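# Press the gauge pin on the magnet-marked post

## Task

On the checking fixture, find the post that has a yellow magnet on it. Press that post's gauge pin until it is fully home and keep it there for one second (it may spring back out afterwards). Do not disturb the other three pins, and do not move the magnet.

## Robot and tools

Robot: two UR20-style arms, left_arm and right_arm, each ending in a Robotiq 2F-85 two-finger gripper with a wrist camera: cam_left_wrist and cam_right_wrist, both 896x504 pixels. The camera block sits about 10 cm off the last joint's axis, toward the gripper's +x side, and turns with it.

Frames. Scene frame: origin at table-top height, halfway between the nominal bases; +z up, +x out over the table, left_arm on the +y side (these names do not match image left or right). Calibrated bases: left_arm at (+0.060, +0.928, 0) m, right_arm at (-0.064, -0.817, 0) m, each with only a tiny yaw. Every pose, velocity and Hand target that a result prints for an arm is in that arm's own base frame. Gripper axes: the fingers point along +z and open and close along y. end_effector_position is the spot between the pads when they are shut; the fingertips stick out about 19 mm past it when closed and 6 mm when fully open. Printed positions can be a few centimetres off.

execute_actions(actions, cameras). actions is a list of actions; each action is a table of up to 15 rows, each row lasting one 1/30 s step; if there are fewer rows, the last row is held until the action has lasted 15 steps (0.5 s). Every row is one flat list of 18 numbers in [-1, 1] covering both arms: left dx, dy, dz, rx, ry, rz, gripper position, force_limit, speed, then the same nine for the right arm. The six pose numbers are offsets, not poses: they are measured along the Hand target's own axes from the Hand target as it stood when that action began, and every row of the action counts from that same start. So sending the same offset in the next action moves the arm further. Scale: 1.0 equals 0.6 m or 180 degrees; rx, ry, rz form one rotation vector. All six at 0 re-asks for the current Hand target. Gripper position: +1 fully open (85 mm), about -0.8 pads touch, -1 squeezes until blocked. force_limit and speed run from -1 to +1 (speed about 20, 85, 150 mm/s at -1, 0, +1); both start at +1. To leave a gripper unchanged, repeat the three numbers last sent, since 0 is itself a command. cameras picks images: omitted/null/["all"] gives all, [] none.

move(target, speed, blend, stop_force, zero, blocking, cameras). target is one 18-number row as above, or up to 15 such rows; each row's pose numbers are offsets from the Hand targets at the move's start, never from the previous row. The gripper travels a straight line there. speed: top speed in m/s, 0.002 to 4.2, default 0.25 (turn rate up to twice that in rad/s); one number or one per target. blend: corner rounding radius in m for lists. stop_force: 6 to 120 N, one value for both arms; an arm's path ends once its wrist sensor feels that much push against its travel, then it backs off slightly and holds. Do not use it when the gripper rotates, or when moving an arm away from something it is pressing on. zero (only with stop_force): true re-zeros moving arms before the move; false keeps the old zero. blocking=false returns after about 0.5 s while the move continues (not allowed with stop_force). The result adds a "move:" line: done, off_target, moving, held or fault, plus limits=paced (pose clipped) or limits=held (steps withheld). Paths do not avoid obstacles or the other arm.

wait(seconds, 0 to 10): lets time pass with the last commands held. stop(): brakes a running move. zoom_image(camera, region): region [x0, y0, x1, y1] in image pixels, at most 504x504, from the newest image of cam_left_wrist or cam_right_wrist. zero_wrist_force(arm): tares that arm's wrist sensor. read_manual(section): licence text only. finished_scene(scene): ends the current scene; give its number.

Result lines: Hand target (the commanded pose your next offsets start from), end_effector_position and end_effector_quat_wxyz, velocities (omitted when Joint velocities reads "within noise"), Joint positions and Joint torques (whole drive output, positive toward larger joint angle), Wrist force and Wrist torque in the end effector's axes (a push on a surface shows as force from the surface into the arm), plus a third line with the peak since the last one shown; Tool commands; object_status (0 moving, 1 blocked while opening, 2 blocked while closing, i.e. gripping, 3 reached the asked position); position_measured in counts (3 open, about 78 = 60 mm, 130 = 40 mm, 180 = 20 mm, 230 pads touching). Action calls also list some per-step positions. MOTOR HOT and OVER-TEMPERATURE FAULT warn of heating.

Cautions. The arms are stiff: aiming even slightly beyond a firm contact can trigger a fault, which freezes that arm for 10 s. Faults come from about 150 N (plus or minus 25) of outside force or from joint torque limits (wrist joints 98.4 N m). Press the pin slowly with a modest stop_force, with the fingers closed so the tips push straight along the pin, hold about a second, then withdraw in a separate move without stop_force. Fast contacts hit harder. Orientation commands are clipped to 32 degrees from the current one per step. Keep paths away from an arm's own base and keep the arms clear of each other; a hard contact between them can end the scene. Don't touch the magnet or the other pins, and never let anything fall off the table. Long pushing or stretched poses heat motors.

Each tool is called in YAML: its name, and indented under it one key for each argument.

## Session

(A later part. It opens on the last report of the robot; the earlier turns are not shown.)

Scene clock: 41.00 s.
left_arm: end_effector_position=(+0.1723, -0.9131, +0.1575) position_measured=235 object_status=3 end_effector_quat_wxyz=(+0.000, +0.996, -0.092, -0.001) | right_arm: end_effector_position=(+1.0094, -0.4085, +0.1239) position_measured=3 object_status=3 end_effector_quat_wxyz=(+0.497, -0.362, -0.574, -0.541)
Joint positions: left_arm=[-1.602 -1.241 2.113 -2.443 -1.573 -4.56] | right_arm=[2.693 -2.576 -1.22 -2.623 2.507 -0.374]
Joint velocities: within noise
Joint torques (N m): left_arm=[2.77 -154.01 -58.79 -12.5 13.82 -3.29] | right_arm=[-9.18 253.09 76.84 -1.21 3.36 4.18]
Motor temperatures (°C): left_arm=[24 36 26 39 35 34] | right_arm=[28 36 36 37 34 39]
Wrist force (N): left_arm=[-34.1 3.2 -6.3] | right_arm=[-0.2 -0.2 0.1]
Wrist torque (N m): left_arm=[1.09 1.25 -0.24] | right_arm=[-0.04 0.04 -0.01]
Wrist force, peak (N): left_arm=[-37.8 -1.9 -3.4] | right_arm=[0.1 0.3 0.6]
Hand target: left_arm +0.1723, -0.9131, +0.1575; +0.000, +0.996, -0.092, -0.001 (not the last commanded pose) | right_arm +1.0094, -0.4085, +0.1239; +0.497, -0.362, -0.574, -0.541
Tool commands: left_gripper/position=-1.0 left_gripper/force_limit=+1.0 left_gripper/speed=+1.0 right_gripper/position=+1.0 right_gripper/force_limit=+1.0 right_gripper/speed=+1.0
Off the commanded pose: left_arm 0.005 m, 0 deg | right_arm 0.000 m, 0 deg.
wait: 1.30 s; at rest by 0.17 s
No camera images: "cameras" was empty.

move:
  target: [-0.1,0,0,0,0,0,-1,1,1,0,0,0,0,0,0,1,1,1]
  speed: 0.08
  cameras: ["cam_left_wrist"]

finished_scene:
  scene: 1

Scene clock: 42.37 s.
left_arm: end_effector_position=(+0.1135, -0.9021, +0.1576) position_measured=235 object_status=3 end_effector_quat_wxyz=(+0.000, +0.996, -0.092, -0.001) | right_arm: end_effector_position=(+1.0094, -0.4085, +0.1239) position_measured=3 object_status=3 end_effector_quat_wxyz=(+0.497, -0.362, -0.574, -0.541)
Joint positions: left_arm=[-1.668 -1.259 2.141 -2.454 -1.573 -4.626] | right_arm=[2.693 -2.576 -1.22 -2.623 2.507 -0.374]
Joint velocities: within noise
Joint torques (N m): left_arm=[-20.73 -158.32 -47.28 -13.26 -0.19 -3.01] | right_arm=[-8.95 257.46 77.49 -0.27 3.14 3.96]
Motor temperatures (°C): left_arm=[24 36 26 39 35 34] | right_arm=[28 36 36 37 34 39]
Wrist force (N): left_arm=[-4.0 8.4 -0.8] | right_arm=[-0.2 0.3 0.1]
Wrist torque (N m): left_arm=[1.45 0.64 0.03] | right_arm=[0.06 0.04 0.00]
Wrist force, peak (N): left_arm=[-34.5 3.0 -6.7] | right_arm=[0.3 0.5 0.3]
Hand target: left_arm +0.1133, -0.9021, +0.1576; +0.000, +0.996, -0.092, -0.001 | right_arm +1.0094, -0.4085, +0.1239; +0.497, -0.362, -0.574, -0.541
Off the commanded pose: left_arm 0.000 m, 0 deg | right_arm 0.000 m, 0 deg.
move: done
camera_calibration:
cam_left_wrist: T_world_to_cam=[[-0.307725, -0.951463, 0.00492063, -0.807408], [-0.901656, 0.29326, 0.317828, 0.339969], [-0.303844, 0.093367, -0.948136, 0.394207], [0, 0, 0, 1]] pos_world=[0.177853, -0.904724, 0.269683]
Images, in order (width x height): cam_left_wrist 896x504.

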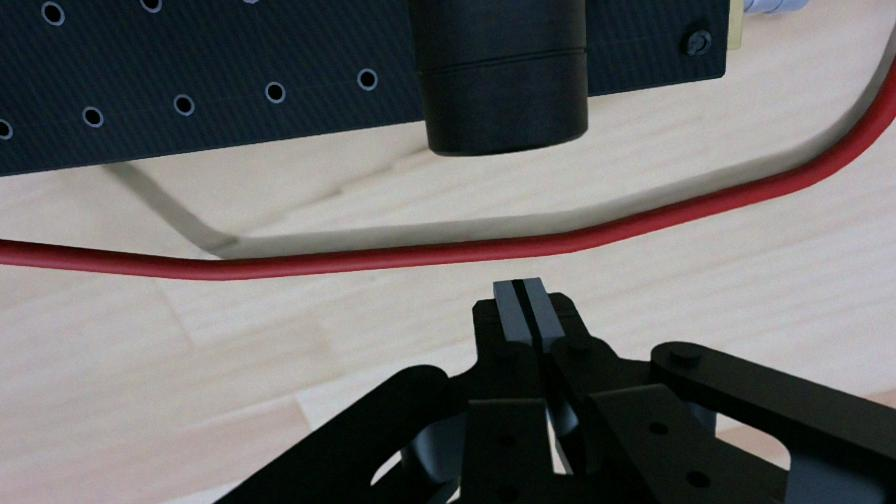

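The scene is finished: the task was done.


## Next scene

The same job, from a new start.

execute_actions:
  actions: []

Scene clock: 0.00 s.
left_arm: end_effector_position=(+1.6020, +0.5513, +0.3701) position_measured=3 object_status=3 end_effector_quat_wxyz=(-0.049, +0.940, +0.190, +0.279) | right_arm: end_effector_position=(+0.4481, +0.4679, +0.3319) position_measured=3 object_status=3 end_effector_quat_wxyz=(-0.272, +0.502, +0.649, +0.503)
Joint positions: left_arm=[0.193 -0.686 0.985 -2.439 -1.472 -3.319] | right_arm=[4.007 -1.969 -2.772 1.193 2.076 2.519]
Joint velocities: within noise
Joint torques (N m): no reading
Motor temperatures (°C): left_arm=[24 35 26 38 34 34] | right_arm=[28 35 36 37 34 38]
Wrist force (N): no reading
Wrist torque (N m): no reading
Wrist force, peak (N): no reading
Hand target: left_arm +1.6020, +0.5513, +0.3701; -0.049, +0.940, +0.190, +0.279 | right_arm +0.4481, +0.4679, +0.3319; -0.272, +0.502, +0.649, +0.503
Tool commands: left_gripper/position=+1.0 left_gripper/force_limit=+1.0 left_gripper/speed=+1.0 right_gripper/position=+1.0 right_gripper/force_limit=+1.0 right_gripper/speed=+1.0
camera_calibration:
cam_left_wrist: T_world_to_cam=[[0.280319, -0.958405, -0.0536817, 0.116011], [-0.933413, -0.259108, -0.248199, 1.75322], [0.223966, 0.119682, -0.967221, 0.0591923], [0, 0, 0, 1]] pos_world=[1.5907, 0.558373, 0.498626]
cam_right_wrist: T_world_to_cam=[[0.956613, -0.13676, 0.257272, -0.433465], [0.120637, -0.61784, -0.776995, 0.502422], [0.265214, 0.774319, -0.574535, -0.162484], [0, 0, 0, 1]] pos_world=[0.39714, 0.37695, 0.408545]

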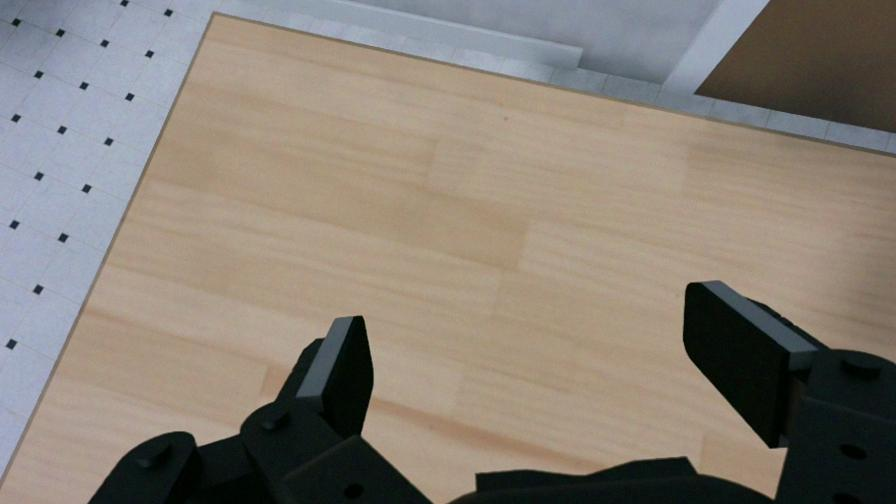

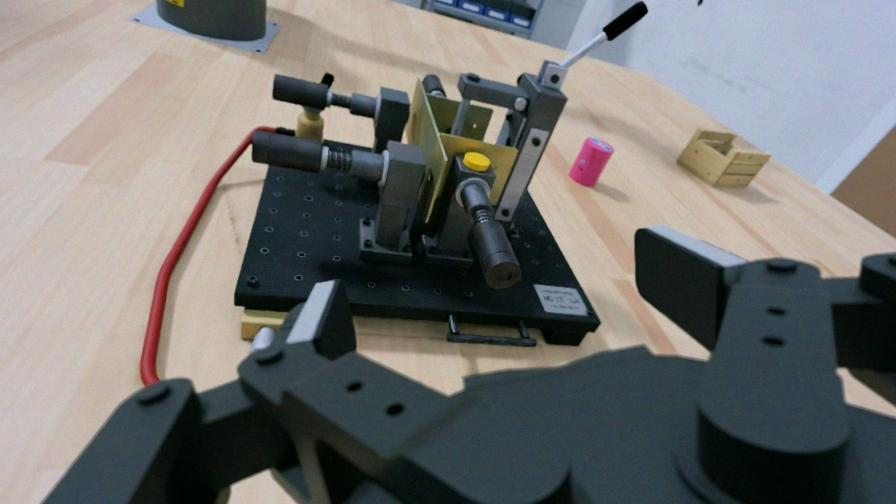

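move:
  target: [0,0,0,0,0,0,1,1,1,0.1255,0.242,0.1528,0.1143,-0.3713,0.0658,-1,1,1]
  speed: 0.3
  cameras: ["cam_right_wrist"]

Scene clock: 6.00 s.
left_arm: end_effector_position=(+1.6020, +0.5513, +0.3701) position_measured=3 object_status=3 end_effector_quat_wxyz=(-0.049, +0.940, +0.190, +0.279) | right_arm: end_effector_position=(+0.5702, +0.5798, +0.4198) position_measured=234 object_status=3 end_effector_quat_wxyz=(+0.000, +0.701, +0.713, -0.001)
Joint positions: left_arm=[0.193 -0.686 0.985 -2.439 -1.472 -3.319] | right_arm=[4.185 -1.554 -2.076 -1.084 1.571 2.597]
Joint velocities: within noise
Joint torques (N m): left_arm=[-1.27 -278.15 -108.62 -10.82 2.41 0.94] | right_arm=[20.65 55.94 108.84 2.82 -3.69 5.67]
Motor temperatures (°C): left_arm=[24 35 26 38 34 34] | right_arm=[28 35 36 37 34 38]
Wrist force (N): left_arm=[0.3 0.1 -0.3] | right_arm=[-0.6 1.8 1.3]
Wrist torque (N m): left_arm=[0.04 -0.04 -0.01] | right_arm=[0.99 0.23 -0.69]
Wrist force, peak (N): left_arm=[0.7 -0.5 -0.3] | right_arm=[1.7 2.7 0.5]
Hand target: left_arm +1.6020, +0.5513, +0.3701; -0.049, +0.940, +0.190, +0.279 | right_arm +0.5702, +0.5798, +0.4198; +0.000, +0.701, +0.713, -0.001
Off the commanded pose: left_arm 0.000 m, 0 deg | right_arm 0.000 m, 0 deg.
move: done
camera_calibration:
cam_right_wrist: T_world_to_cam=[[0.986754, -0.146451, 0.0697731, -0.490335], [-0.160412, -0.944953, 0.285187, 0.529163], [0.0241664, -0.292602, -0.955929, 0.685155], [0, 0, 0, 1]] pos_world=[0.552167, 0.628701, 0.538262]
Images, in order (width x height): cam_right_wrist 896x504.

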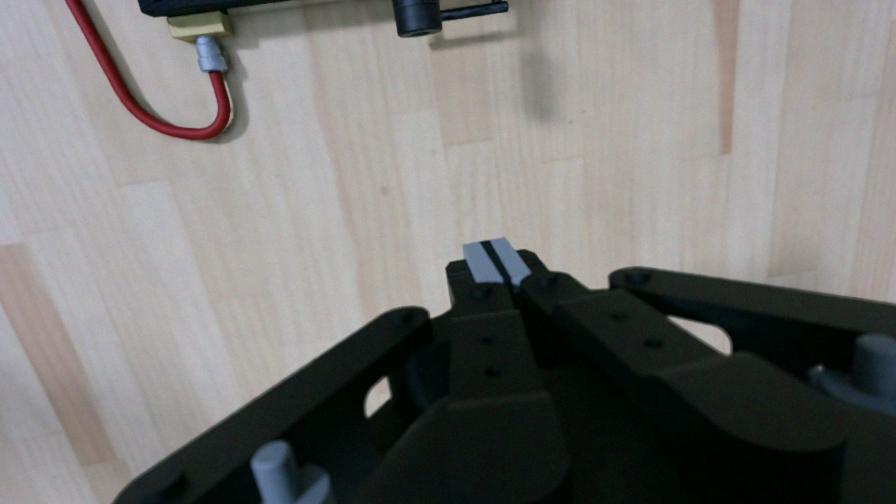

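move:
  target: [0,0,0,0,0,0,1,1,1,0.0667,-0.005,0.3667,0,0,0,-1,1,1]
  speed: 0.25
  cameras: ["cam_right_wrist"]

Scene clock: 7.83 s.
left_arm: end_effector_position=(+1.6020, +0.5513, +0.3701) position_measured=3 object_status=3 end_effector_quat_wxyz=(-0.049, +0.940, +0.190, +0.279) | right_arm: end_effector_position=(+0.5663, +0.6196, +0.1999) position_measured=234 object_status=3 end_effector_quat_wxyz=(+0.000, +0.701, +0.713, -0.001)
Joint positions: left_arm=[0.193 -0.686 0.985 -2.439 -1.472 -3.319] | right_arm=[4.214 -1.771 -2.214 -0.729 1.571 2.625]
Joint velocities: within noise
Joint torques (N m): left_arm=[-0.69 -278.89 -109.84 -11.62 3.11 0.9] | right_arm=[22.15 88.88 60.32 14.9 0.23 6.28]
Motor temperatures (°C): left_arm=[24 35 26 38 34 34] | right_arm=[28 35 36 37 34 38]
Wrist force (N): left_arm=[0.1 0.0 0.0] | right_arm=[-0.5 2.4 0.6]
Wrist torque (N m): left_arm=[0.01 0.00 0.00] | right_arm=[1.27 0.21 -0.71]
Wrist force, peak (N): left_arm=[0.4 0.5 -0.3] | right_arm=[0.4 2.3 3.8]
Hand target: left_arm +1.6020, +0.5513, +0.3701; -0.049, +0.940, +0.190, +0.279 | right_arm +0.5663, +0.6196, +0.1997; +0.000, +0.701, +0.713, -0.001
Off the commanded pose: left_arm 0.000 m, 0 deg | right_arm 0.000 m, 0 deg.
move: done
camera_calibration:
cam_right_wrist: T_world_to_cam=[[0.986755, -0.146483, 0.0696945, -0.465382], [-0.160423, -0.94492, 0.285291, 0.62873], [0.0240653, -0.292693, -0.955903, 0.486763], [0, 0, 0, 1]] pos_world=[0.548367, 0.668401, 0.318362]
Images, in order (width x height): cam_right_wrist 896x504.

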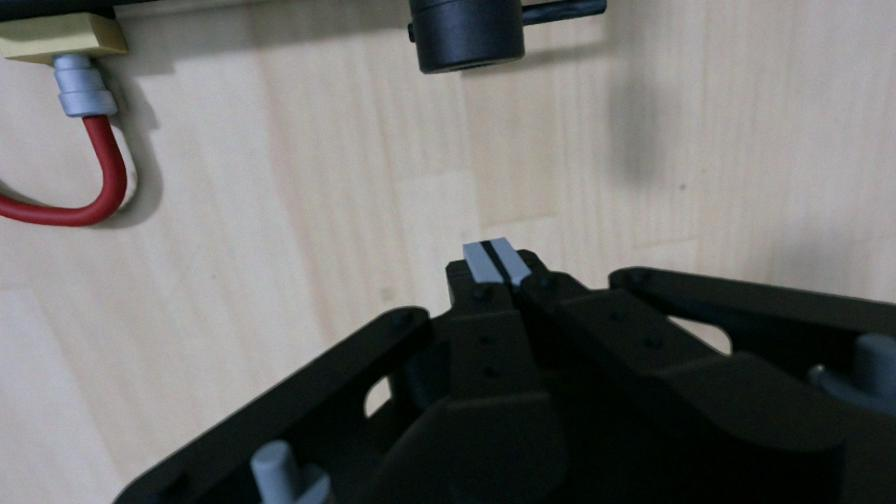

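move:
  target: [0,0,0,0,0,0,1,1,1,0.0505,0.0087,0.0717,0,0,0,-1,1,1]
  speed: 0.1
  cameras: ["cam_right_wrist"]

Scene clock: 9.67 s.
left_arm: end_effector_position=(+1.6020, +0.5513, +0.3701) position_measured=3 object_status=3 end_effector_quat_wxyz=(-0.049, +0.940, +0.190, +0.279) | right_arm: end_effector_position=(+0.5710, +0.6498, +0.1568) position_measured=234 object_status=3 end_effector_quat_wxyz=(+0.000, +0.701, +0.713, -0.001)
Joint positions: left_arm=[0.193 -0.686 0.985 -2.439 -1.472 -3.319] | right_arm=[4.226 -1.843 -2.203 -0.668 1.571 2.638]
Joint velocities: within noise
Joint torques (N m): left_arm=[3.55 -280.11 -112.06 -11.31 4.12 1.17] | right_arm=[19.97 103.09 87.84 15.39 0.26 5.15]
Motor temperatures (°C): left_arm=[24 35 26 38 34 34] | right_arm=[28 35 36 37 34 38]
Wrist force (N): left_arm=[0.4 0.1 -0.3] | right_arm=[-1.3 2.5 0.5]
Wrist torque (N m): left_arm=[0.03 -0.05 -0.01] | right_arm=[1.42 0.46 -0.69]
Wrist force, peak (N): left_arm=[0.5 -0.2 -0.5] | right_arm=[-1.0 2.8 1.2]
Hand target: left_arm +1.6020, +0.5513, +0.3701; -0.049, +0.940, +0.190, +0.279 | right_arm +0.5710, +0.6499, +0.1567; +0.000, +0.701, +0.713, -0.001
Off the commanded pose: left_arm 0.000 m, 0 deg | right_arm 0.000 m, 0 deg.
move: done
camera_calibration:
cam_right_wrist: T_world_to_cam=[[0.986753, -0.146453, 0.0697882, -0.462525], [-0.160421, -0.944925, 0.285276, 0.670402], [0.0241652, -0.292693, -0.955901, 0.454265], [0, 0, 0, 1]] pos_world=[0.552967, 0.698701, 0.275262]
Images, in order (width x height): cam_right_wrist 896x504.

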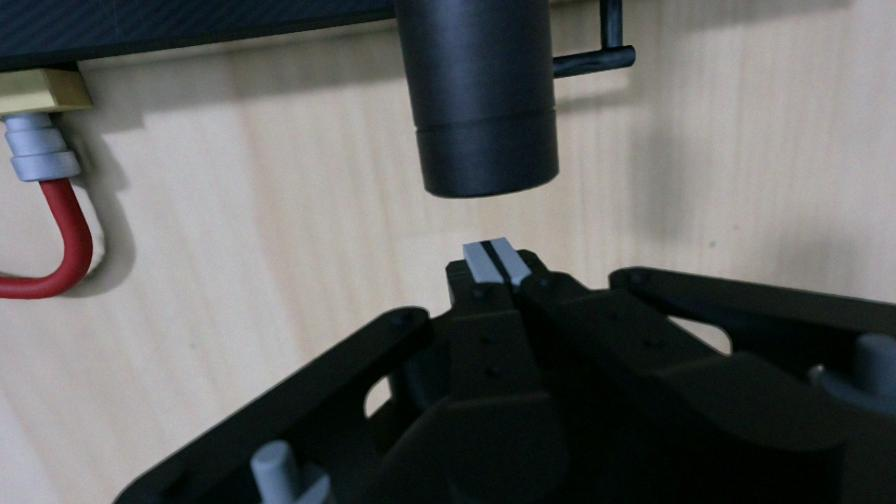

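move:
  target: [0,0,0,0,0,0,1,1,1,0.0717,0,0,0,0,0,-1,1,1]
  speed: 0.03
  stop_force: 40
  cameras: ["cam_right_wrist"]

Scene clock: 13.13 s.
left_arm: end_effector_position=(+1.6020, +0.5513, +0.3701) position_measured=3 object_status=3 end_effector_quat_wxyz=(-0.049, +0.940, +0.190, +0.279) | right_arm: end_effector_position=(+0.5703, +0.6893, +0.1566) position_measured=234 object_status=3 end_effector_quat_wxyz=(+0.000, +0.701, +0.713, -0.001)
Joint positions: left_arm=[0.193 -0.686 0.985 -2.439 -1.472 -3.319] | right_arm=[4.248 -1.87 -2.161 -0.682 1.571 2.66]
Joint velocities: within noise
Joint torques (N m): left_arm=[6.26 -284.24 -113.78 -10.66 4.25 1.76] | right_arm=[-16.08 152.96 70.49 10.34 0.13 -6.91]
Motor temperatures (°C): left_arm=[24 35 26 38 34 34] | right_arm=[28 35 36 37 34 38]
Wrist force (N): left_arm=[0.5 -0.1 0.1] | right_arm=[-10.6 1.0 4.1]
Wrist torque (N m): left_arm=[0.00 -0.07 0.00] | right_arm=[1.20 0.37 -0.58]
Wrist force, peak (N): left_arm=[0.7 -0.3 -0.3] | right_arm=[-99.8 6.6 -13.7]
Hand target: left_arm +1.6020, +0.5513, +0.3701; -0.049, +0.940, +0.190, +0.279 | right_arm +0.5703, +0.6892, +0.1566; +0.000, +0.701, +0.713, -0.001 (not the last commanded pose)
Off the commanded pose: left_arm 0.000 m, 0 deg | right_arm 0.004 m, 0 deg.
move: contact (right_arm)
camera_calibration:
cam_right_wrist: T_world_to_cam=[[0.986755, -0.146483, 0.0696945, -0.456003], [-0.160423, -0.94492, 0.285291, 0.70757], [0.0240653, -0.292693, -0.955903, 0.465679], [0, 0, 0, 1]] pos_world=[0.552267, 0.738101, 0.275062]
Images, in order (width x height): cam_right_wrist 896x504.

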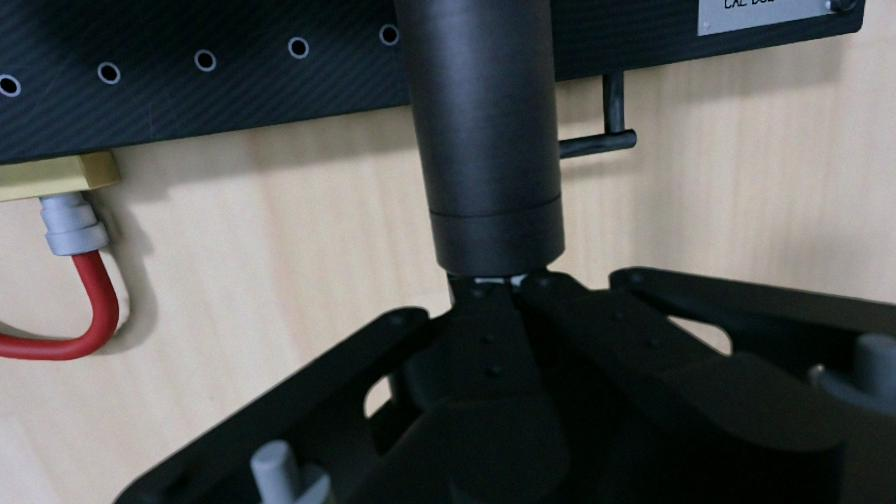

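move:
  target: [0,0,0,0,0,0,1,1,1,0.015,0,0,0,0,0,-1,1,1]
  speed: 0.004
  stop_force: 25
  cameras: []

wait:
  seconds: 1.3
  cameras: ["cam_right_wrist"]

Scene clock: 14.27 s.
left_arm: end_effector_position=(+1.6020, +0.5513, +0.3701) position_measured=3 object_status=3 end_effector_quat_wxyz=(-0.049, +0.940, +0.190, +0.279) | right_arm: end_effector_position=(+0.5703, +0.6895, +0.1566) position_measured=234 object_status=3 end_effector_quat_wxyz=(+0.000, +0.701, +0.713, -0.001)
Joint positions: left_arm=[0.193 -0.686 0.985 -2.439 -1.472 -3.319] | right_arm=[4.248 -1.871 -2.161 -0.682 1.571 2.66]
Joint velocities: within noise
Joint torques (N m): left_arm=[8.06 -285.59 -117.38 -10.86 4.63 2.67] | right_arm=[13.5 142.76 85.63 24.1 8.49 -3.73]
Motor temperatures (°C): left_arm=[24 35 26 38 34 34] | right_arm=[28 35 36 37 34 38]
Wrist force (N): left_arm=[0.6 0.1 -0.2] | right_arm=[-40.9 1.2 -7.1]
Wrist torque (N m): left_arm=[0.03 -0.09 0.00] | right_arm=[1.14 1.17 -0.39]
Wrist force, peak (N): left_arm=[0.7 -0.1 0.1] | right_arm=[-45.1 -0.7 -5.6]
Hand target: left_arm +1.6020, +0.5513, +0.3701; -0.049, +0.940, +0.190, +0.279 | right_arm +0.5703, +0.6895, +0.1566; +0.000, +0.701, +0.713, -0.001 (not the last commanded pose)
Off the commanded pose: left_arm 0.000 m, 0 deg | right_arm 0.009 m, 0 deg.
move: contact (right_arm)
No camera images: "cameras" was empty.

Scene clock: 15.57 s.
left_arm: end_effector_position=(+1.6020, +0.5513, +0.3701) position_measured=3 object_status=3 end_effector_quat_wxyz=(-0.049, +0.940, +0.190, +0.279) | right_arm: end_effector_position=(+0.5703, +0.6895, +0.1566) position_measured=234 object_status=3 end_effector_quat_wxyz=(+0.000, +0.701, +0.713, -0.001)
Joint positions: left_arm=[0.193 -0.686 0.985 -2.439 -1.472 -3.319] | right_arm=[4.248 -1.871 -2.161 -0.682 1.571 2.66]
Joint velocities: within noise
Joint torques (N m): left_arm=[11.59 -291.01 -115.01 -10.63 5.16 2.03] | right_arm=[3.53 146.26 85.13 20.12 11.29 -7.26]
Motor temperatures (°C): left_arm=[24 35 26 38 34 34] | right_arm=[28 35 36 37 34 38]
Wrist force (N): left_arm=[0.5 -0.2 -0.3] | right_arm=[-32.9 4.9 1.0]
Wrist torque (N m): left_arm=[-0.02 -0.07 -0.01] | right_arm=[1.24 0.84 -0.38]
Wrist force, peak (N): left_arm=[0.4 -0.4 -0.4] | right_arm=[-40.3 1.3 -7.0]
Hand target: left_arm +1.6020, +0.5513, +0.3701; -0.049, +0.940, +0.190, +0.279 | right_arm +0.5703, +0.6895, +0.1566; +0.000, +0.701, +0.713, -0.001 (not the last commanded pose)
Tool commands: left_gripper/position=+1.0 left_gripper/force_limit=+1.0 left_gripper/speed=+1.0 right_gripper/position=-1.0 right_gripper/force_limit=+1.0 right_gripper/speed=+1.0
Off the commanded pose: left_arm 0.000 m, 0 deg | right_arm 0.009 m, 0 deg.
wait: 1.30 s; at rest by 0.17 s
camera_calibration:
cam_right_wrist: T_world_to_cam=[[0.986772, -0.146367, 0.0696964, -0.456055], [-0.160318, -0.944871, 0.28551, 0.707699], [0.0240648, -0.292907, -0.955838, 0.465908], [0, 0, 0, 1]] pos_world=[0.552267, 0.738401, 0.275063]
Images, in order (width x height): cam_right_wrist 896x504.

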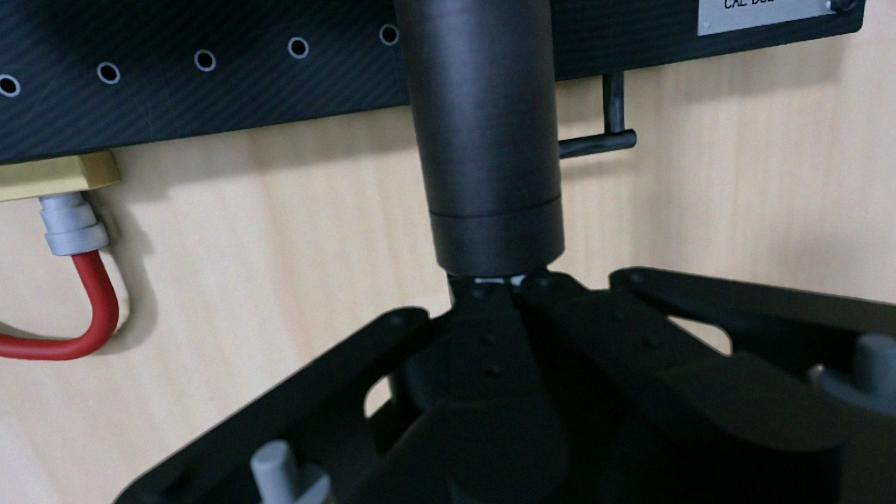

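move:
  target: [0,0,0,0,0,0,1,1,1,-0.1,0,0,0,0,0,-1,1,1]
  speed: 0.1
  cameras: ["cam_right_wrist"]

finished_scene:
  scene: 2

Scene clock: 18.33 s.
left_arm: end_effector_position=(+1.6020, +0.5513, +0.3701) position_measured=3 object_status=3 end_effector_quat_wxyz=(-0.049, +0.940, +0.190, +0.279) | right_arm: end_effector_position=(+0.5713, +0.6297, +0.1567) position_measured=234 object_status=3 end_effector_quat_wxyz=(+0.000, +0.701, +0.713, -0.001)
Joint positions: left_arm=[0.193 -0.686 0.985 -2.439 -1.472 -3.319] | right_arm=[4.214 -1.83 -2.223 -0.661 1.571 2.626]
Joint velocities: within noise
Joint torques (N m): left_arm=[8.55 -287.35 -117.4 -10.99 5.59 2.43] | right_arm=[-15.6 140.61 60.71 16.31 -4.73 -7.07]
Motor temperatures (°C): left_arm=[24 35 26 38 34 34] | right_arm=[28 35 36 37 34 38]
Wrist force (N): left_arm=[0.5 0.0 -0.2] | right_arm=[0.8 1.3 3.5]
Wrist torque (N m): left_arm=[0.00 -0.07 -0.01] | right_arm=[1.18 0.11 -0.67]
Wrist force, peak (N): left_arm=[0.7 0.1 -0.3] | right_arm=[-33.4 5.1 1.2]
Hand target: left_arm +1.6020, +0.5513, +0.3701; -0.049, +0.940, +0.190, +0.279 | right_arm +0.5713, +0.6295, +0.1566; +0.000, +0.701, +0.713, -0.001
Off the commanded pose: left_arm 0.000 m, 0 deg | right_arm 0.000 m, 0 deg.
move: done
camera_calibration:
cam_right_wrist: T_world_to_cam=[[0.986772, -0.146367, 0.0696964, -0.4659], [-0.160318, -0.944871, 0.28551, 0.651344], [0.0240648, -0.292907, -0.955838, 0.448461], [0, 0, 0, 1]] pos_world=[0.553367, 0.678601, 0.275163]
Images, in order (width x height): cam_right_wrist 896x504.

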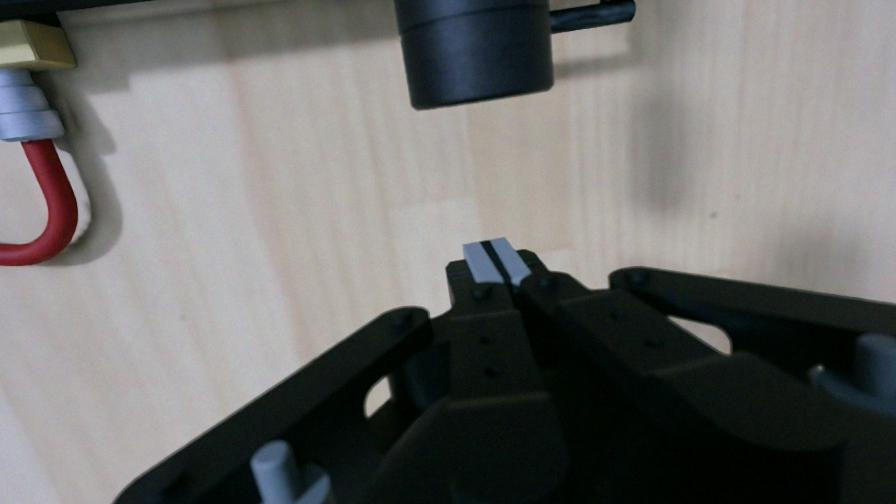

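The scene is finished: the task was done.


## Next scene

The same job, from a new start.

execute_actions:
  actions: []

Scene clock: 0.00 s.
left_arm: end_effector_position=(+0.3071, -0.4220, +0.1602) position_measured=3 object_status=3 end_effector_quat_wxyz=(+0.066, +0.956, -0.074, +0.275) | right_arm: end_effector_position=(+0.4900, -0.3027, +0.2369) position_measured=3 object_status=3 end_effector_quat_wxyz=(+0.548, -0.467, -0.511, -0.471)
Joint positions: left_arm=[-1.763 -1.739 2.857 -2.766 -1.003 1.555] | right_arm=[2.511 -2.074 -2.06 -2.212 2.389 -0.015]
Joint velocities: within noise
Joint torques (N m): no reading
Motor temperatures (°C): left_arm=[24 35 26 38 34 33] | right_arm=[28 35 35 36 33 38]
Wrist force (N): no reading
Wrist torque (N m): no reading
Wrist force, peak (N): no reading
Hand target: left_arm +0.3071, -0.4220, +0.1602; +0.066, +0.956, -0.074, +0.275 | right_arm +0.4900, -0.3027, +0.2369; +0.548, -0.467, -0.511, -0.471
Tool commands: left_gripper/position=+1.0 left_gripper/force_limit=+1.0 left_gripper/speed=+1.0 right_gripper/position=+1.0 right_gripper/force_limit=+1.0 right_gripper/speed=+1.0
camera_calibration:
cam_left_wrist: T_world_to_cam=[[-0.285835, -0.958093, 0.0188626, -0.30276], [-0.929607, 0.27245, -0.248197, 0.463413], [0.232657, -0.0884782, -0.968526, 0.172428], [0, 0, 0, 1]] pos_world=[0.304136, -0.401073, 0.28773]
cam_right_wrist: T_world_to_cam=[[0.978979, 0.0562001, -0.196068, -0.399553], [-0.174505, -0.266853, -0.947807, 0.238768], [-0.105588, 0.962097, -0.251436, 0.530477], [0, 0, 0, 1]] pos_world=[0.488832, -0.424199, 0.281347]

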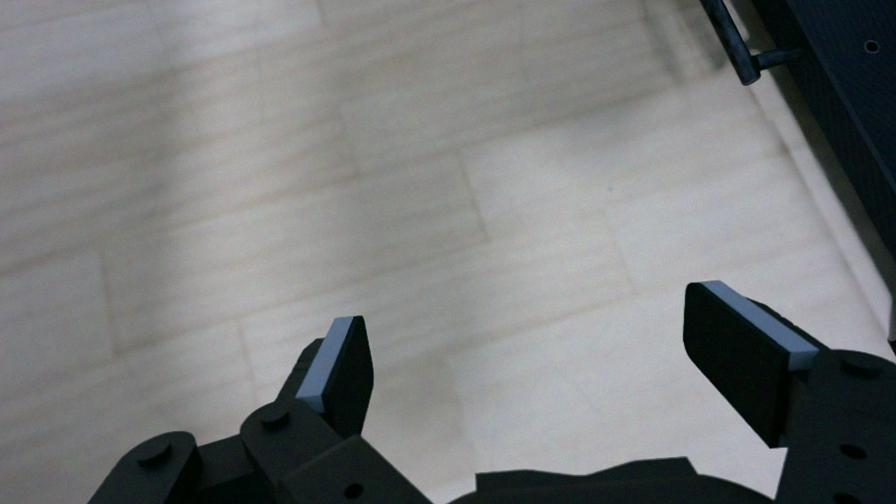

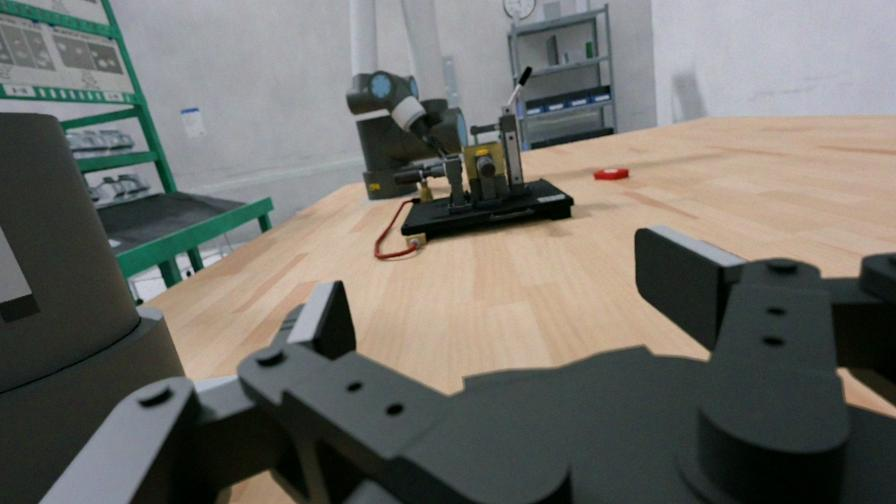

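zoom_image:
  camera: "cam_right_wrist"
  region: [360, 50, 600, 270]

Scaled by 2.100 from the camera's 896x504 image, which has a finer 1280x720 frame.

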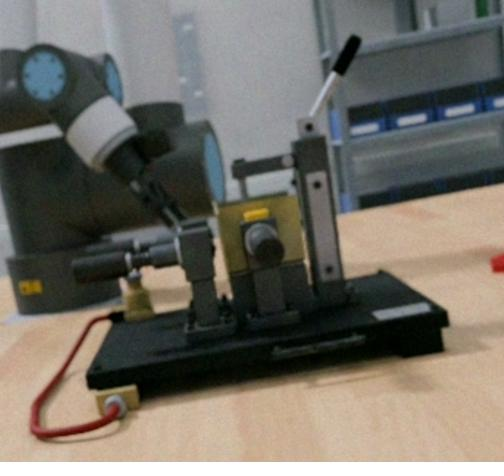

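move:
  target: [0,0,0,0,0,0,1,1,1,0.3355,0.4708,0.8015,-0.1578,-0.2554,0.0509,-1,1,1]
  speed: 0.35
  cameras: ["cam_right_wrist"]

Scene clock: 4.03 s.
left_arm: end_effector_position=(+0.3071, -0.4220, +0.1602) position_measured=3 object_status=3 end_effector_quat_wxyz=(+0.066, +0.956, -0.074, +0.275) | right_arm: end_effector_position=(+0.7195, +0.2008, +0.4499) position_measured=234 object_status=3 end_effector_quat_wxyz=(-0.214, +0.766, +0.517, +0.317)
Joint positions: left_arm=[-1.763 -1.739 2.857 -2.766 -1.003 1.555] | right_arm=[3.434 -1.483 -2.399 -0.271 2.155 2.419]
Joint velocities: within noise
Joint torques (N m): left_arm=[2.43 -8.99 -57.87 -8.61 3.6 -0.65] | right_arm=[13.76 70.7 70.43 16.43 -0.51 5.92]
Motor temperatures (°C): left_arm=[24 35 26 38 34 33] | right_arm=[28 35 35 36 33 38]
Wrist force (N): left_arm=[-0.1 -0.2 0.0] | right_arm=[-0.3 0.9 2.0]
Wrist torque (N m): left_arm=[-0.03 0.02 0.00] | right_arm=[0.61 0.31 -0.13]
Wrist force, peak (N): left_arm=[-0.1 -0.5 -0.3] | right_arm=[4.9 0.5 3.1]
Hand target: left_arm +0.3071, -0.4220, +0.1602; +0.066, +0.956, -0.074, +0.275 | right_arm +0.7195, +0.2008, +0.4499; -0.214, +0.766, +0.517, +0.317
Off the commanded pose: left_arm 0.000 m, 0 deg | right_arm 0.000 m, 0 deg.
move: done
camera_calibration:
cam_right_wrist: T_world_to_cam=[[0.850512, -0.521862, -0.0654857, -0.460987], [-0.488613, -0.737901, -0.465574, 0.718689], [0.194643, 0.427973, -0.882583, 0.299145], [0, 0, 0, 1]] pos_world=[0.68501, 0.161724, 0.568435]
Images, in order (width x height): cam_right_wrist 896x504.

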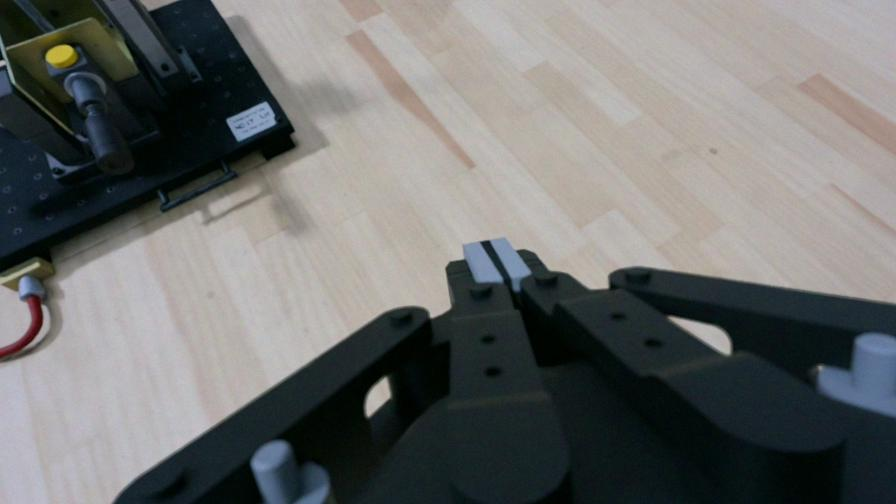

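move:
  target: [0,0,0,0,0,0,1,1,1,0.1327,-0.5655,0.5333,0.0522,-0.2461,-0.1262,-1,1,1]
  speed: 0.3
  cameras: ["cam_right_wrist"]

Scene clock: 6.77 s.
left_arm: end_effector_position=(+0.3071, -0.4220, +0.1602) position_measured=3 object_status=3 end_effector_quat_wxyz=(+0.066, +0.956, -0.074, +0.275) | right_arm: end_effector_position=(+0.5108, +0.5897, +0.2799) position_measured=234 object_status=3 end_effector_quat_wxyz=(+0.000, +0.695, +0.719, +0.000)
Joint positions: left_arm=[-1.763 -1.739 2.857 -2.766 -1.003 1.555] | right_arm=[4.259 -1.625 -2.237 -0.85 1.57 2.654]
Joint velocities: within noise
Joint torques (N m): left_arm=[11.37 -6.95 -58.14 -8.33 3.91 -0.5] | right_arm=[20.38 63.09 101.35 5.52 -4.05 5.58]
Motor temperatures (°C): left_arm=[24 35 26 38 34 33] | right_arm=[28 35 35 36 33 38]
Wrist force (N): left_arm=[0.1 0.0 -0.1] | right_arm=[-0.3 1.6 1.5]
Wrist torque (N m): left_arm=[0.01 -0.01 0.00] | right_arm=[1.39 0.14 -0.48]
Wrist force, peak (N): left_arm=[0.4 0.1 -0.4] | right_arm=[3.7 -0.1 3.1]
Hand target: left_arm +0.3071, -0.4220, +0.1602; +0.066, +0.956, -0.074, +0.275 | right_arm +0.5107, +0.5899, +0.2798; +0.000, +0.695, +0.719, +0.000
Off the commanded pose: left_arm 0.000 m, 0 deg | right_arm 0.000 m, 0 deg.
move: done
camera_calibration:
cam_right_wrist: T_world_to_cam=[[0.988995, -0.129718, 0.0711546, -0.431896], [-0.144735, -0.947992, 0.283483, 0.563164], [0.0306812, -0.290662, -0.956334, 0.551347], [0, 0, 0, 1]] pos_world=[0.491737, 0.638107, 0.398356]
Images, in order (width x height): cam_right_wrist 896x504.

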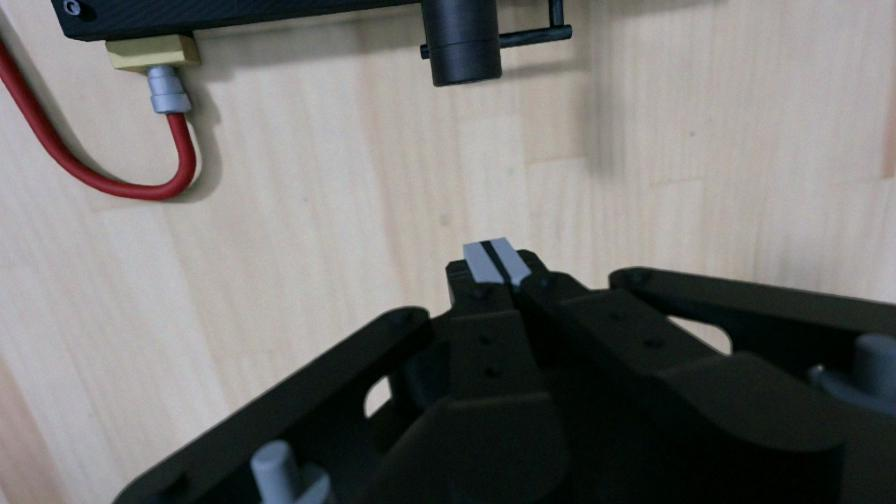

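move:
  target: [0,0,0,0,0,0,1,1,1,0.0247,0.0217,0.205,0,0,0,-1,1,1]
  speed: 0.15
  cameras: ["cam_right_wrist"]

Scene clock: 8.40 s.
left_arm: end_effector_position=(+0.3071, -0.4220, +0.1602) position_measured=3 object_status=3 end_effector_quat_wxyz=(+0.066, +0.956, -0.074, +0.275) | right_arm: end_effector_position=(+0.5233, +0.6051, +0.1570) position_measured=234 object_status=3 end_effector_quat_wxyz=(+0.000, +0.695, +0.719, +0.000)
Joint positions: left_arm=[-1.763 -1.739 2.857 -2.766 -1.003 1.555] | right_arm=[4.254 -1.782 -2.292 -0.637 1.57 2.648]
Joint velocities: within noise
Joint torques (N m): left_arm=[3.14 -7.5 -63.88 -7.4 4.47 -0.98] | right_arm=[-20.44 85.6 52.69 14.78 -1.66 -7.35]
Motor temperatures (°C): left_arm=[24 35 26 38 34 33] | right_arm=[28 35 35 36 33 38]
Wrist force (N): left_arm=[0.1 0.1 -0.3] | right_arm=[-0.7 2.5 1.3]
Wrist torque (N m): left_arm=[0.03 -0.02 0.00] | right_arm=[1.57 0.08 -0.47]
Wrist force, peak (N): left_arm=[0.3 -0.3 0.0] | right_arm=[-0.4 2.8 3.8]
Hand target: left_arm +0.3071, -0.4220, +0.1602; +0.066, +0.956, -0.074, +0.275 | right_arm +0.5233, +0.6052, +0.1568; +0.000, +0.695, +0.719, +0.000
Off the commanded pose: left_arm 0.000 m, 0 deg | right_arm 0.000 m, 0 deg.
move: done
camera_calibration:
cam_right_wrist: T_world_to_cam=[[0.98901, -0.129602, 0.0711536, -0.433599], [-0.144631, -0.947942, 0.283703, 0.614267], [0.030681, -0.290876, -0.956269, 0.438029], [0, 0, 0, 1]] pos_world=[0.504237, 0.653506, 0.275457]
Images, in order (width x height): cam_right_wrist 896x504.

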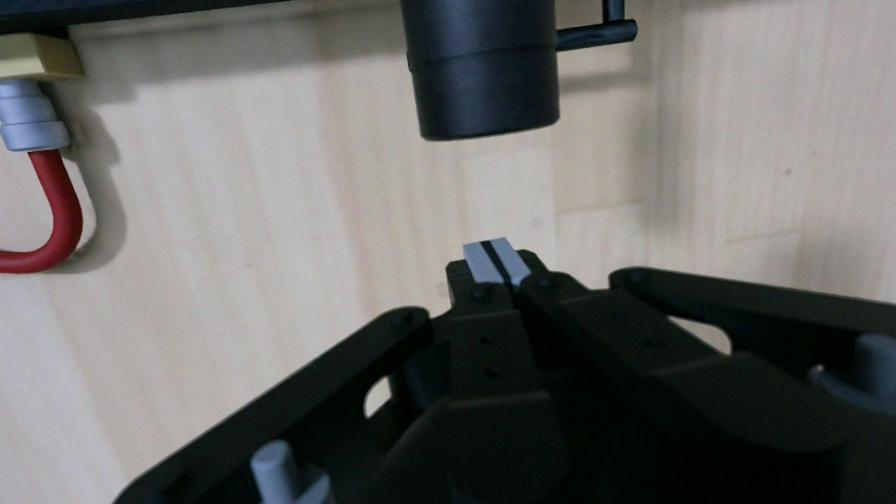

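move:
  target: [0,0,0,0,0,0,1,1,1,0.0817,0.0025,0,0,0,0,-1,1,1]
  speed: 0.03
  stop_force: 40
  cameras: ["cam_right_wrist"]

Scene clock: 11.27 s.
left_arm: end_effector_position=(+0.3071, -0.4220, +0.1602) position_measured=3 object_status=3 end_effector_quat_wxyz=(+0.066, +0.956, -0.074, +0.275) | right_arm: end_effector_position=(+0.5231, +0.6542, +0.1568) position_measured=234 object_status=3 end_effector_quat_wxyz=(+0.000, +0.695, +0.719, +0.000)
Joint positions: left_arm=[-1.763 -1.739 2.857 -2.766 -1.003 1.555] | right_arm=[4.28 -1.818 -2.241 -0.653 1.57 2.675]
Joint velocities: within noise
Joint torques (N m): left_arm=[10.88 -5.98 -62.17 -7.11 4.28 -1.24] | right_arm=[24.27 90.7 92.26 10.82 0.99 6.15]
Motor temperatures (°C): left_arm=[24 35 26 38 34 33] | right_arm=[28 35 35 36 33 38]
Wrist force (N): left_arm=[-0.1 0.1 0.0] | right_arm=[-13.2 -0.3 3.1]
Wrist torque (N m): left_arm=[0.02 0.01 0.00] | right_arm=[1.56 0.56 -0.34]
Wrist force, peak (N): left_arm=[0.5 0.1 -0.3] | right_arm=[-13.2 -0.3 3.1]
Hand target: left_arm +0.3071, -0.4220, +0.1602; +0.066, +0.956, -0.074, +0.275 | right_arm +0.5231, +0.6542, +0.1568; +0.000, +0.695, +0.719, +0.000
Off the commanded pose: left_arm 0.000 m, 0 deg | right_arm 0.000 m, 0 deg.
move: done
camera_calibration:
cam_right_wrist: T_world_to_cam=[[0.98901, -0.129602, 0.0711536, -0.42713], [-0.144631, -0.947942, 0.283703, 0.660825], [0.030681, -0.290876, -0.956269, 0.452219], [0, 0, 0, 1]] pos_world=[0.504137, 0.702606, 0.275357]
Images, in order (width x height): cam_right_wrist 896x504.

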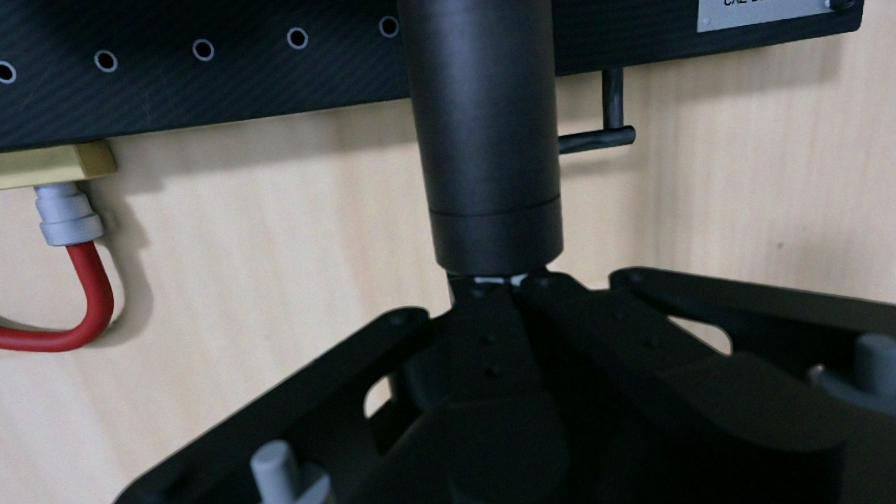

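move:
  target: [0,0,0,0,0,0,1,1,1,0.02,0,0,0,0,0,-1,1,1]
  speed: 0.004
  stop_force: 25
  cameras: []

wait:
  seconds: 1.3
  cameras: ["cam_right_wrist"]

Scene clock: 12.97 s.
left_arm: end_effector_position=(+0.3071, -0.4220, +0.1602) position_measured=3 object_status=3 end_effector_quat_wxyz=(+0.066, +0.956, -0.074, +0.275) | right_arm: end_effector_position=(+0.5230, +0.6576, +0.1568) position_measured=234 object_status=3 end_effector_quat_wxyz=(+0.000, +0.695, +0.719, +0.000)
Joint positions: left_arm=[-1.763 -1.739 2.857 -2.766 -1.003 1.555] | right_arm=[4.282 -1.82 -2.238 -0.654 1.57 2.677]
Joint velocities: within noise
Joint torques (N m): left_arm=[9.66 -6.11 -66.76 -7.81 4.85 -0.78] | right_arm=[14.83 124.13 86.77 23.18 6.38 -0.33]
Motor temperatures (°C): left_arm=[24 35 26 38 34 33] | right_arm=[28 35 35 36 33 38]
Wrist force (N): left_arm=[0.0 -0.1 0.1] | right_arm=[-41.8 3.8 -8.0]
Wrist torque (N m): left_arm=[0.00 -0.01 0.00] | right_arm=[1.59 1.32 -0.10]
Wrist force, peak (N): left_arm=[0.2 -0.1 -0.5] | right_arm=[-44.7 2.6 -6.6]
Hand target: left_arm +0.3071, -0.4220, +0.1602; +0.066, +0.956, -0.074, +0.275 | right_arm +0.5230, +0.6575, +0.1568; +0.000, +0.695, +0.719, +0.000 (not the last commanded pose)
Off the commanded pose: left_arm 0.000 m, 0 deg | right_arm 0.009 m, 0 deg.
move: contact (right_arm)
No camera images: "cameras" was empty.

Scene clock: 14.27 s.
left_arm: end_effector_position=(+0.3071, -0.4220, +0.1602) position_measured=3 object_status=3 end_effector_quat_wxyz=(+0.066, +0.956, -0.074, +0.275) | right_arm: end_effector_position=(+0.5230, +0.6575, +0.1568) position_measured=234 object_status=3 end_effector_quat_wxyz=(+0.000, +0.695, +0.719, +0.000)
Joint positions: left_arm=[-1.763 -1.739 2.857 -2.766 -1.003 1.555] | right_arm=[4.282 -1.82 -2.238 -0.654 1.57 2.677]
Joint velocities: within noise
Joint torques (N m): left_arm=[8.56 -3.83 -66.79 -7.48 4.42 -0.22] | right_arm=[5.31 135.8 84.72 20.82 9.89 -6.38]
Motor temperatures (°C): left_arm=[24 35 26 38 34 33] | right_arm=[28 35 35 36 33 38]
Wrist force (N): left_arm=[0.0 0.0 -0.4] | right_arm=[-34.7 6.8 0.3]
Wrist torque (N m): left_arm=[0.01 0.01 0.00] | right_arm=[1.74 1.05 -0.10]
Wrist force, peak (N): left_arm=[-0.5 -0.1 -0.2] | right_arm=[-41.2 3.9 -7.8]
Hand target: left_arm +0.3071, -0.4220, +0.1602; +0.066, +0.956, -0.074, +0.275 | right_arm +0.5230, +0.6575, +0.1568; +0.000, +0.695, +0.719, +0.000 (not the last commanded pose)
Tool commands: left_gripper/position=+1.0 left_gripper/force_limit=+1.0 left_gripper/speed=+1.0 right_gripper/position=-1.0 right_gripper/force_limit=+1.0 right_gripper/speed=+1.0
Off the commanded pose: left_arm 0.000 m, 0 deg | right_arm 0.009 m, 0 deg.
wait: 1.30 s; at rest by 0.17 s
camera_calibration:
cam_right_wrist: T_world_to_cam=[[0.98901, -0.129594, 0.0711638, -0.426493], [-0.144629, -0.947915, 0.283794, 0.664002], [0.0306794, -0.290967, -0.956241, 0.453176], [0, 0, 0, 1]] pos_world=[0.503937, 0.706006, 0.275257]
Images, in order (width x height): cam_right_wrist 896x504.

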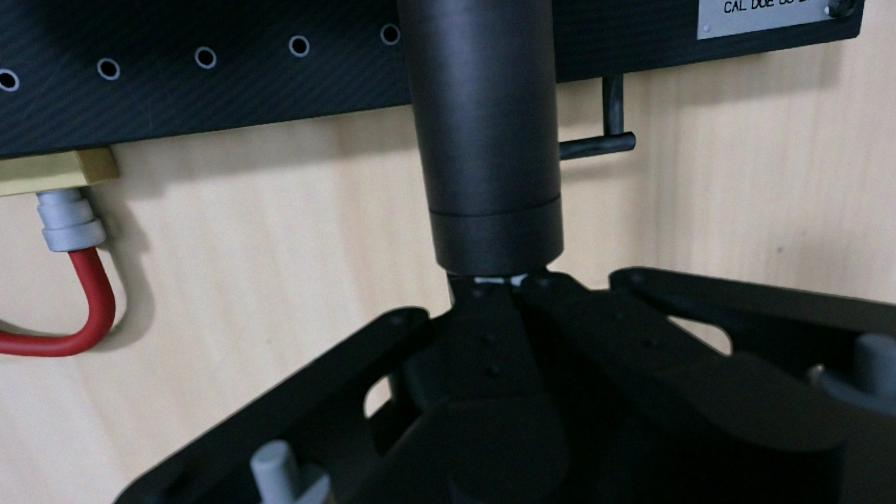

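move:
  target: [0,0,0,0,0,0,1,1,1,-0.1,0,0,0,0,0,-1,1,1]
  speed: 0.1
  cameras: []

finished_scene:
  scene: 3

Scene clock: 15.43 s.
left_arm: end_effector_position=(+0.3071, -0.4220, +0.1602) position_measured=3 object_status=3 end_effector_quat_wxyz=(+0.066, +0.956, -0.074, +0.275) | right_arm: end_effector_position=(+0.5251, +0.5977, +0.1568) position_measured=234 object_status=3 end_effector_quat_wxyz=(+0.000, +0.695, +0.719, +0.000)
Joint positions: left_arm=[-1.763 -1.739 2.857 -2.766 -1.003 1.555] | right_arm=[4.247 -1.778 -2.298 -0.635 1.57 2.642]
Joint velocities: within noise
Joint torques (N m): left_arm=[10.13 -2.79 -64.92 -8.57 3.62 -1.11] | right_arm=[-19.27 122.15 51.65 15.46 -2.53 -7.61]
Motor temperatures (°C): left_arm=[24 35 26 38 34 33] | right_arm=[28 35 35 36 33 38]
Wrist force (N): left_arm=[-0.2 -0.1 0.1] | right_arm=[-0.8 2.0 1.4]
Wrist torque (N m): left_arm=[0.00 0.04 0.00] | right_arm=[1.46 0.08 -0.48]
Wrist force, peak (N): left_arm=[0.0 0.3 -0.3] | right_arm=[-34.9 6.8 0.4]
Hand target: left_arm +0.3071, -0.4220, +0.1602; +0.066, +0.956, -0.074, +0.275 | right_arm +0.5251, +0.5976, +0.1568; +0.000, +0.695, +0.719, +0.000
Off the commanded pose: left_arm 0.000 m, 0 deg | right_arm 0.000 m, 0 deg.
move: done
No camera images: "cameras" was empty.

The scene is finished: the task was done.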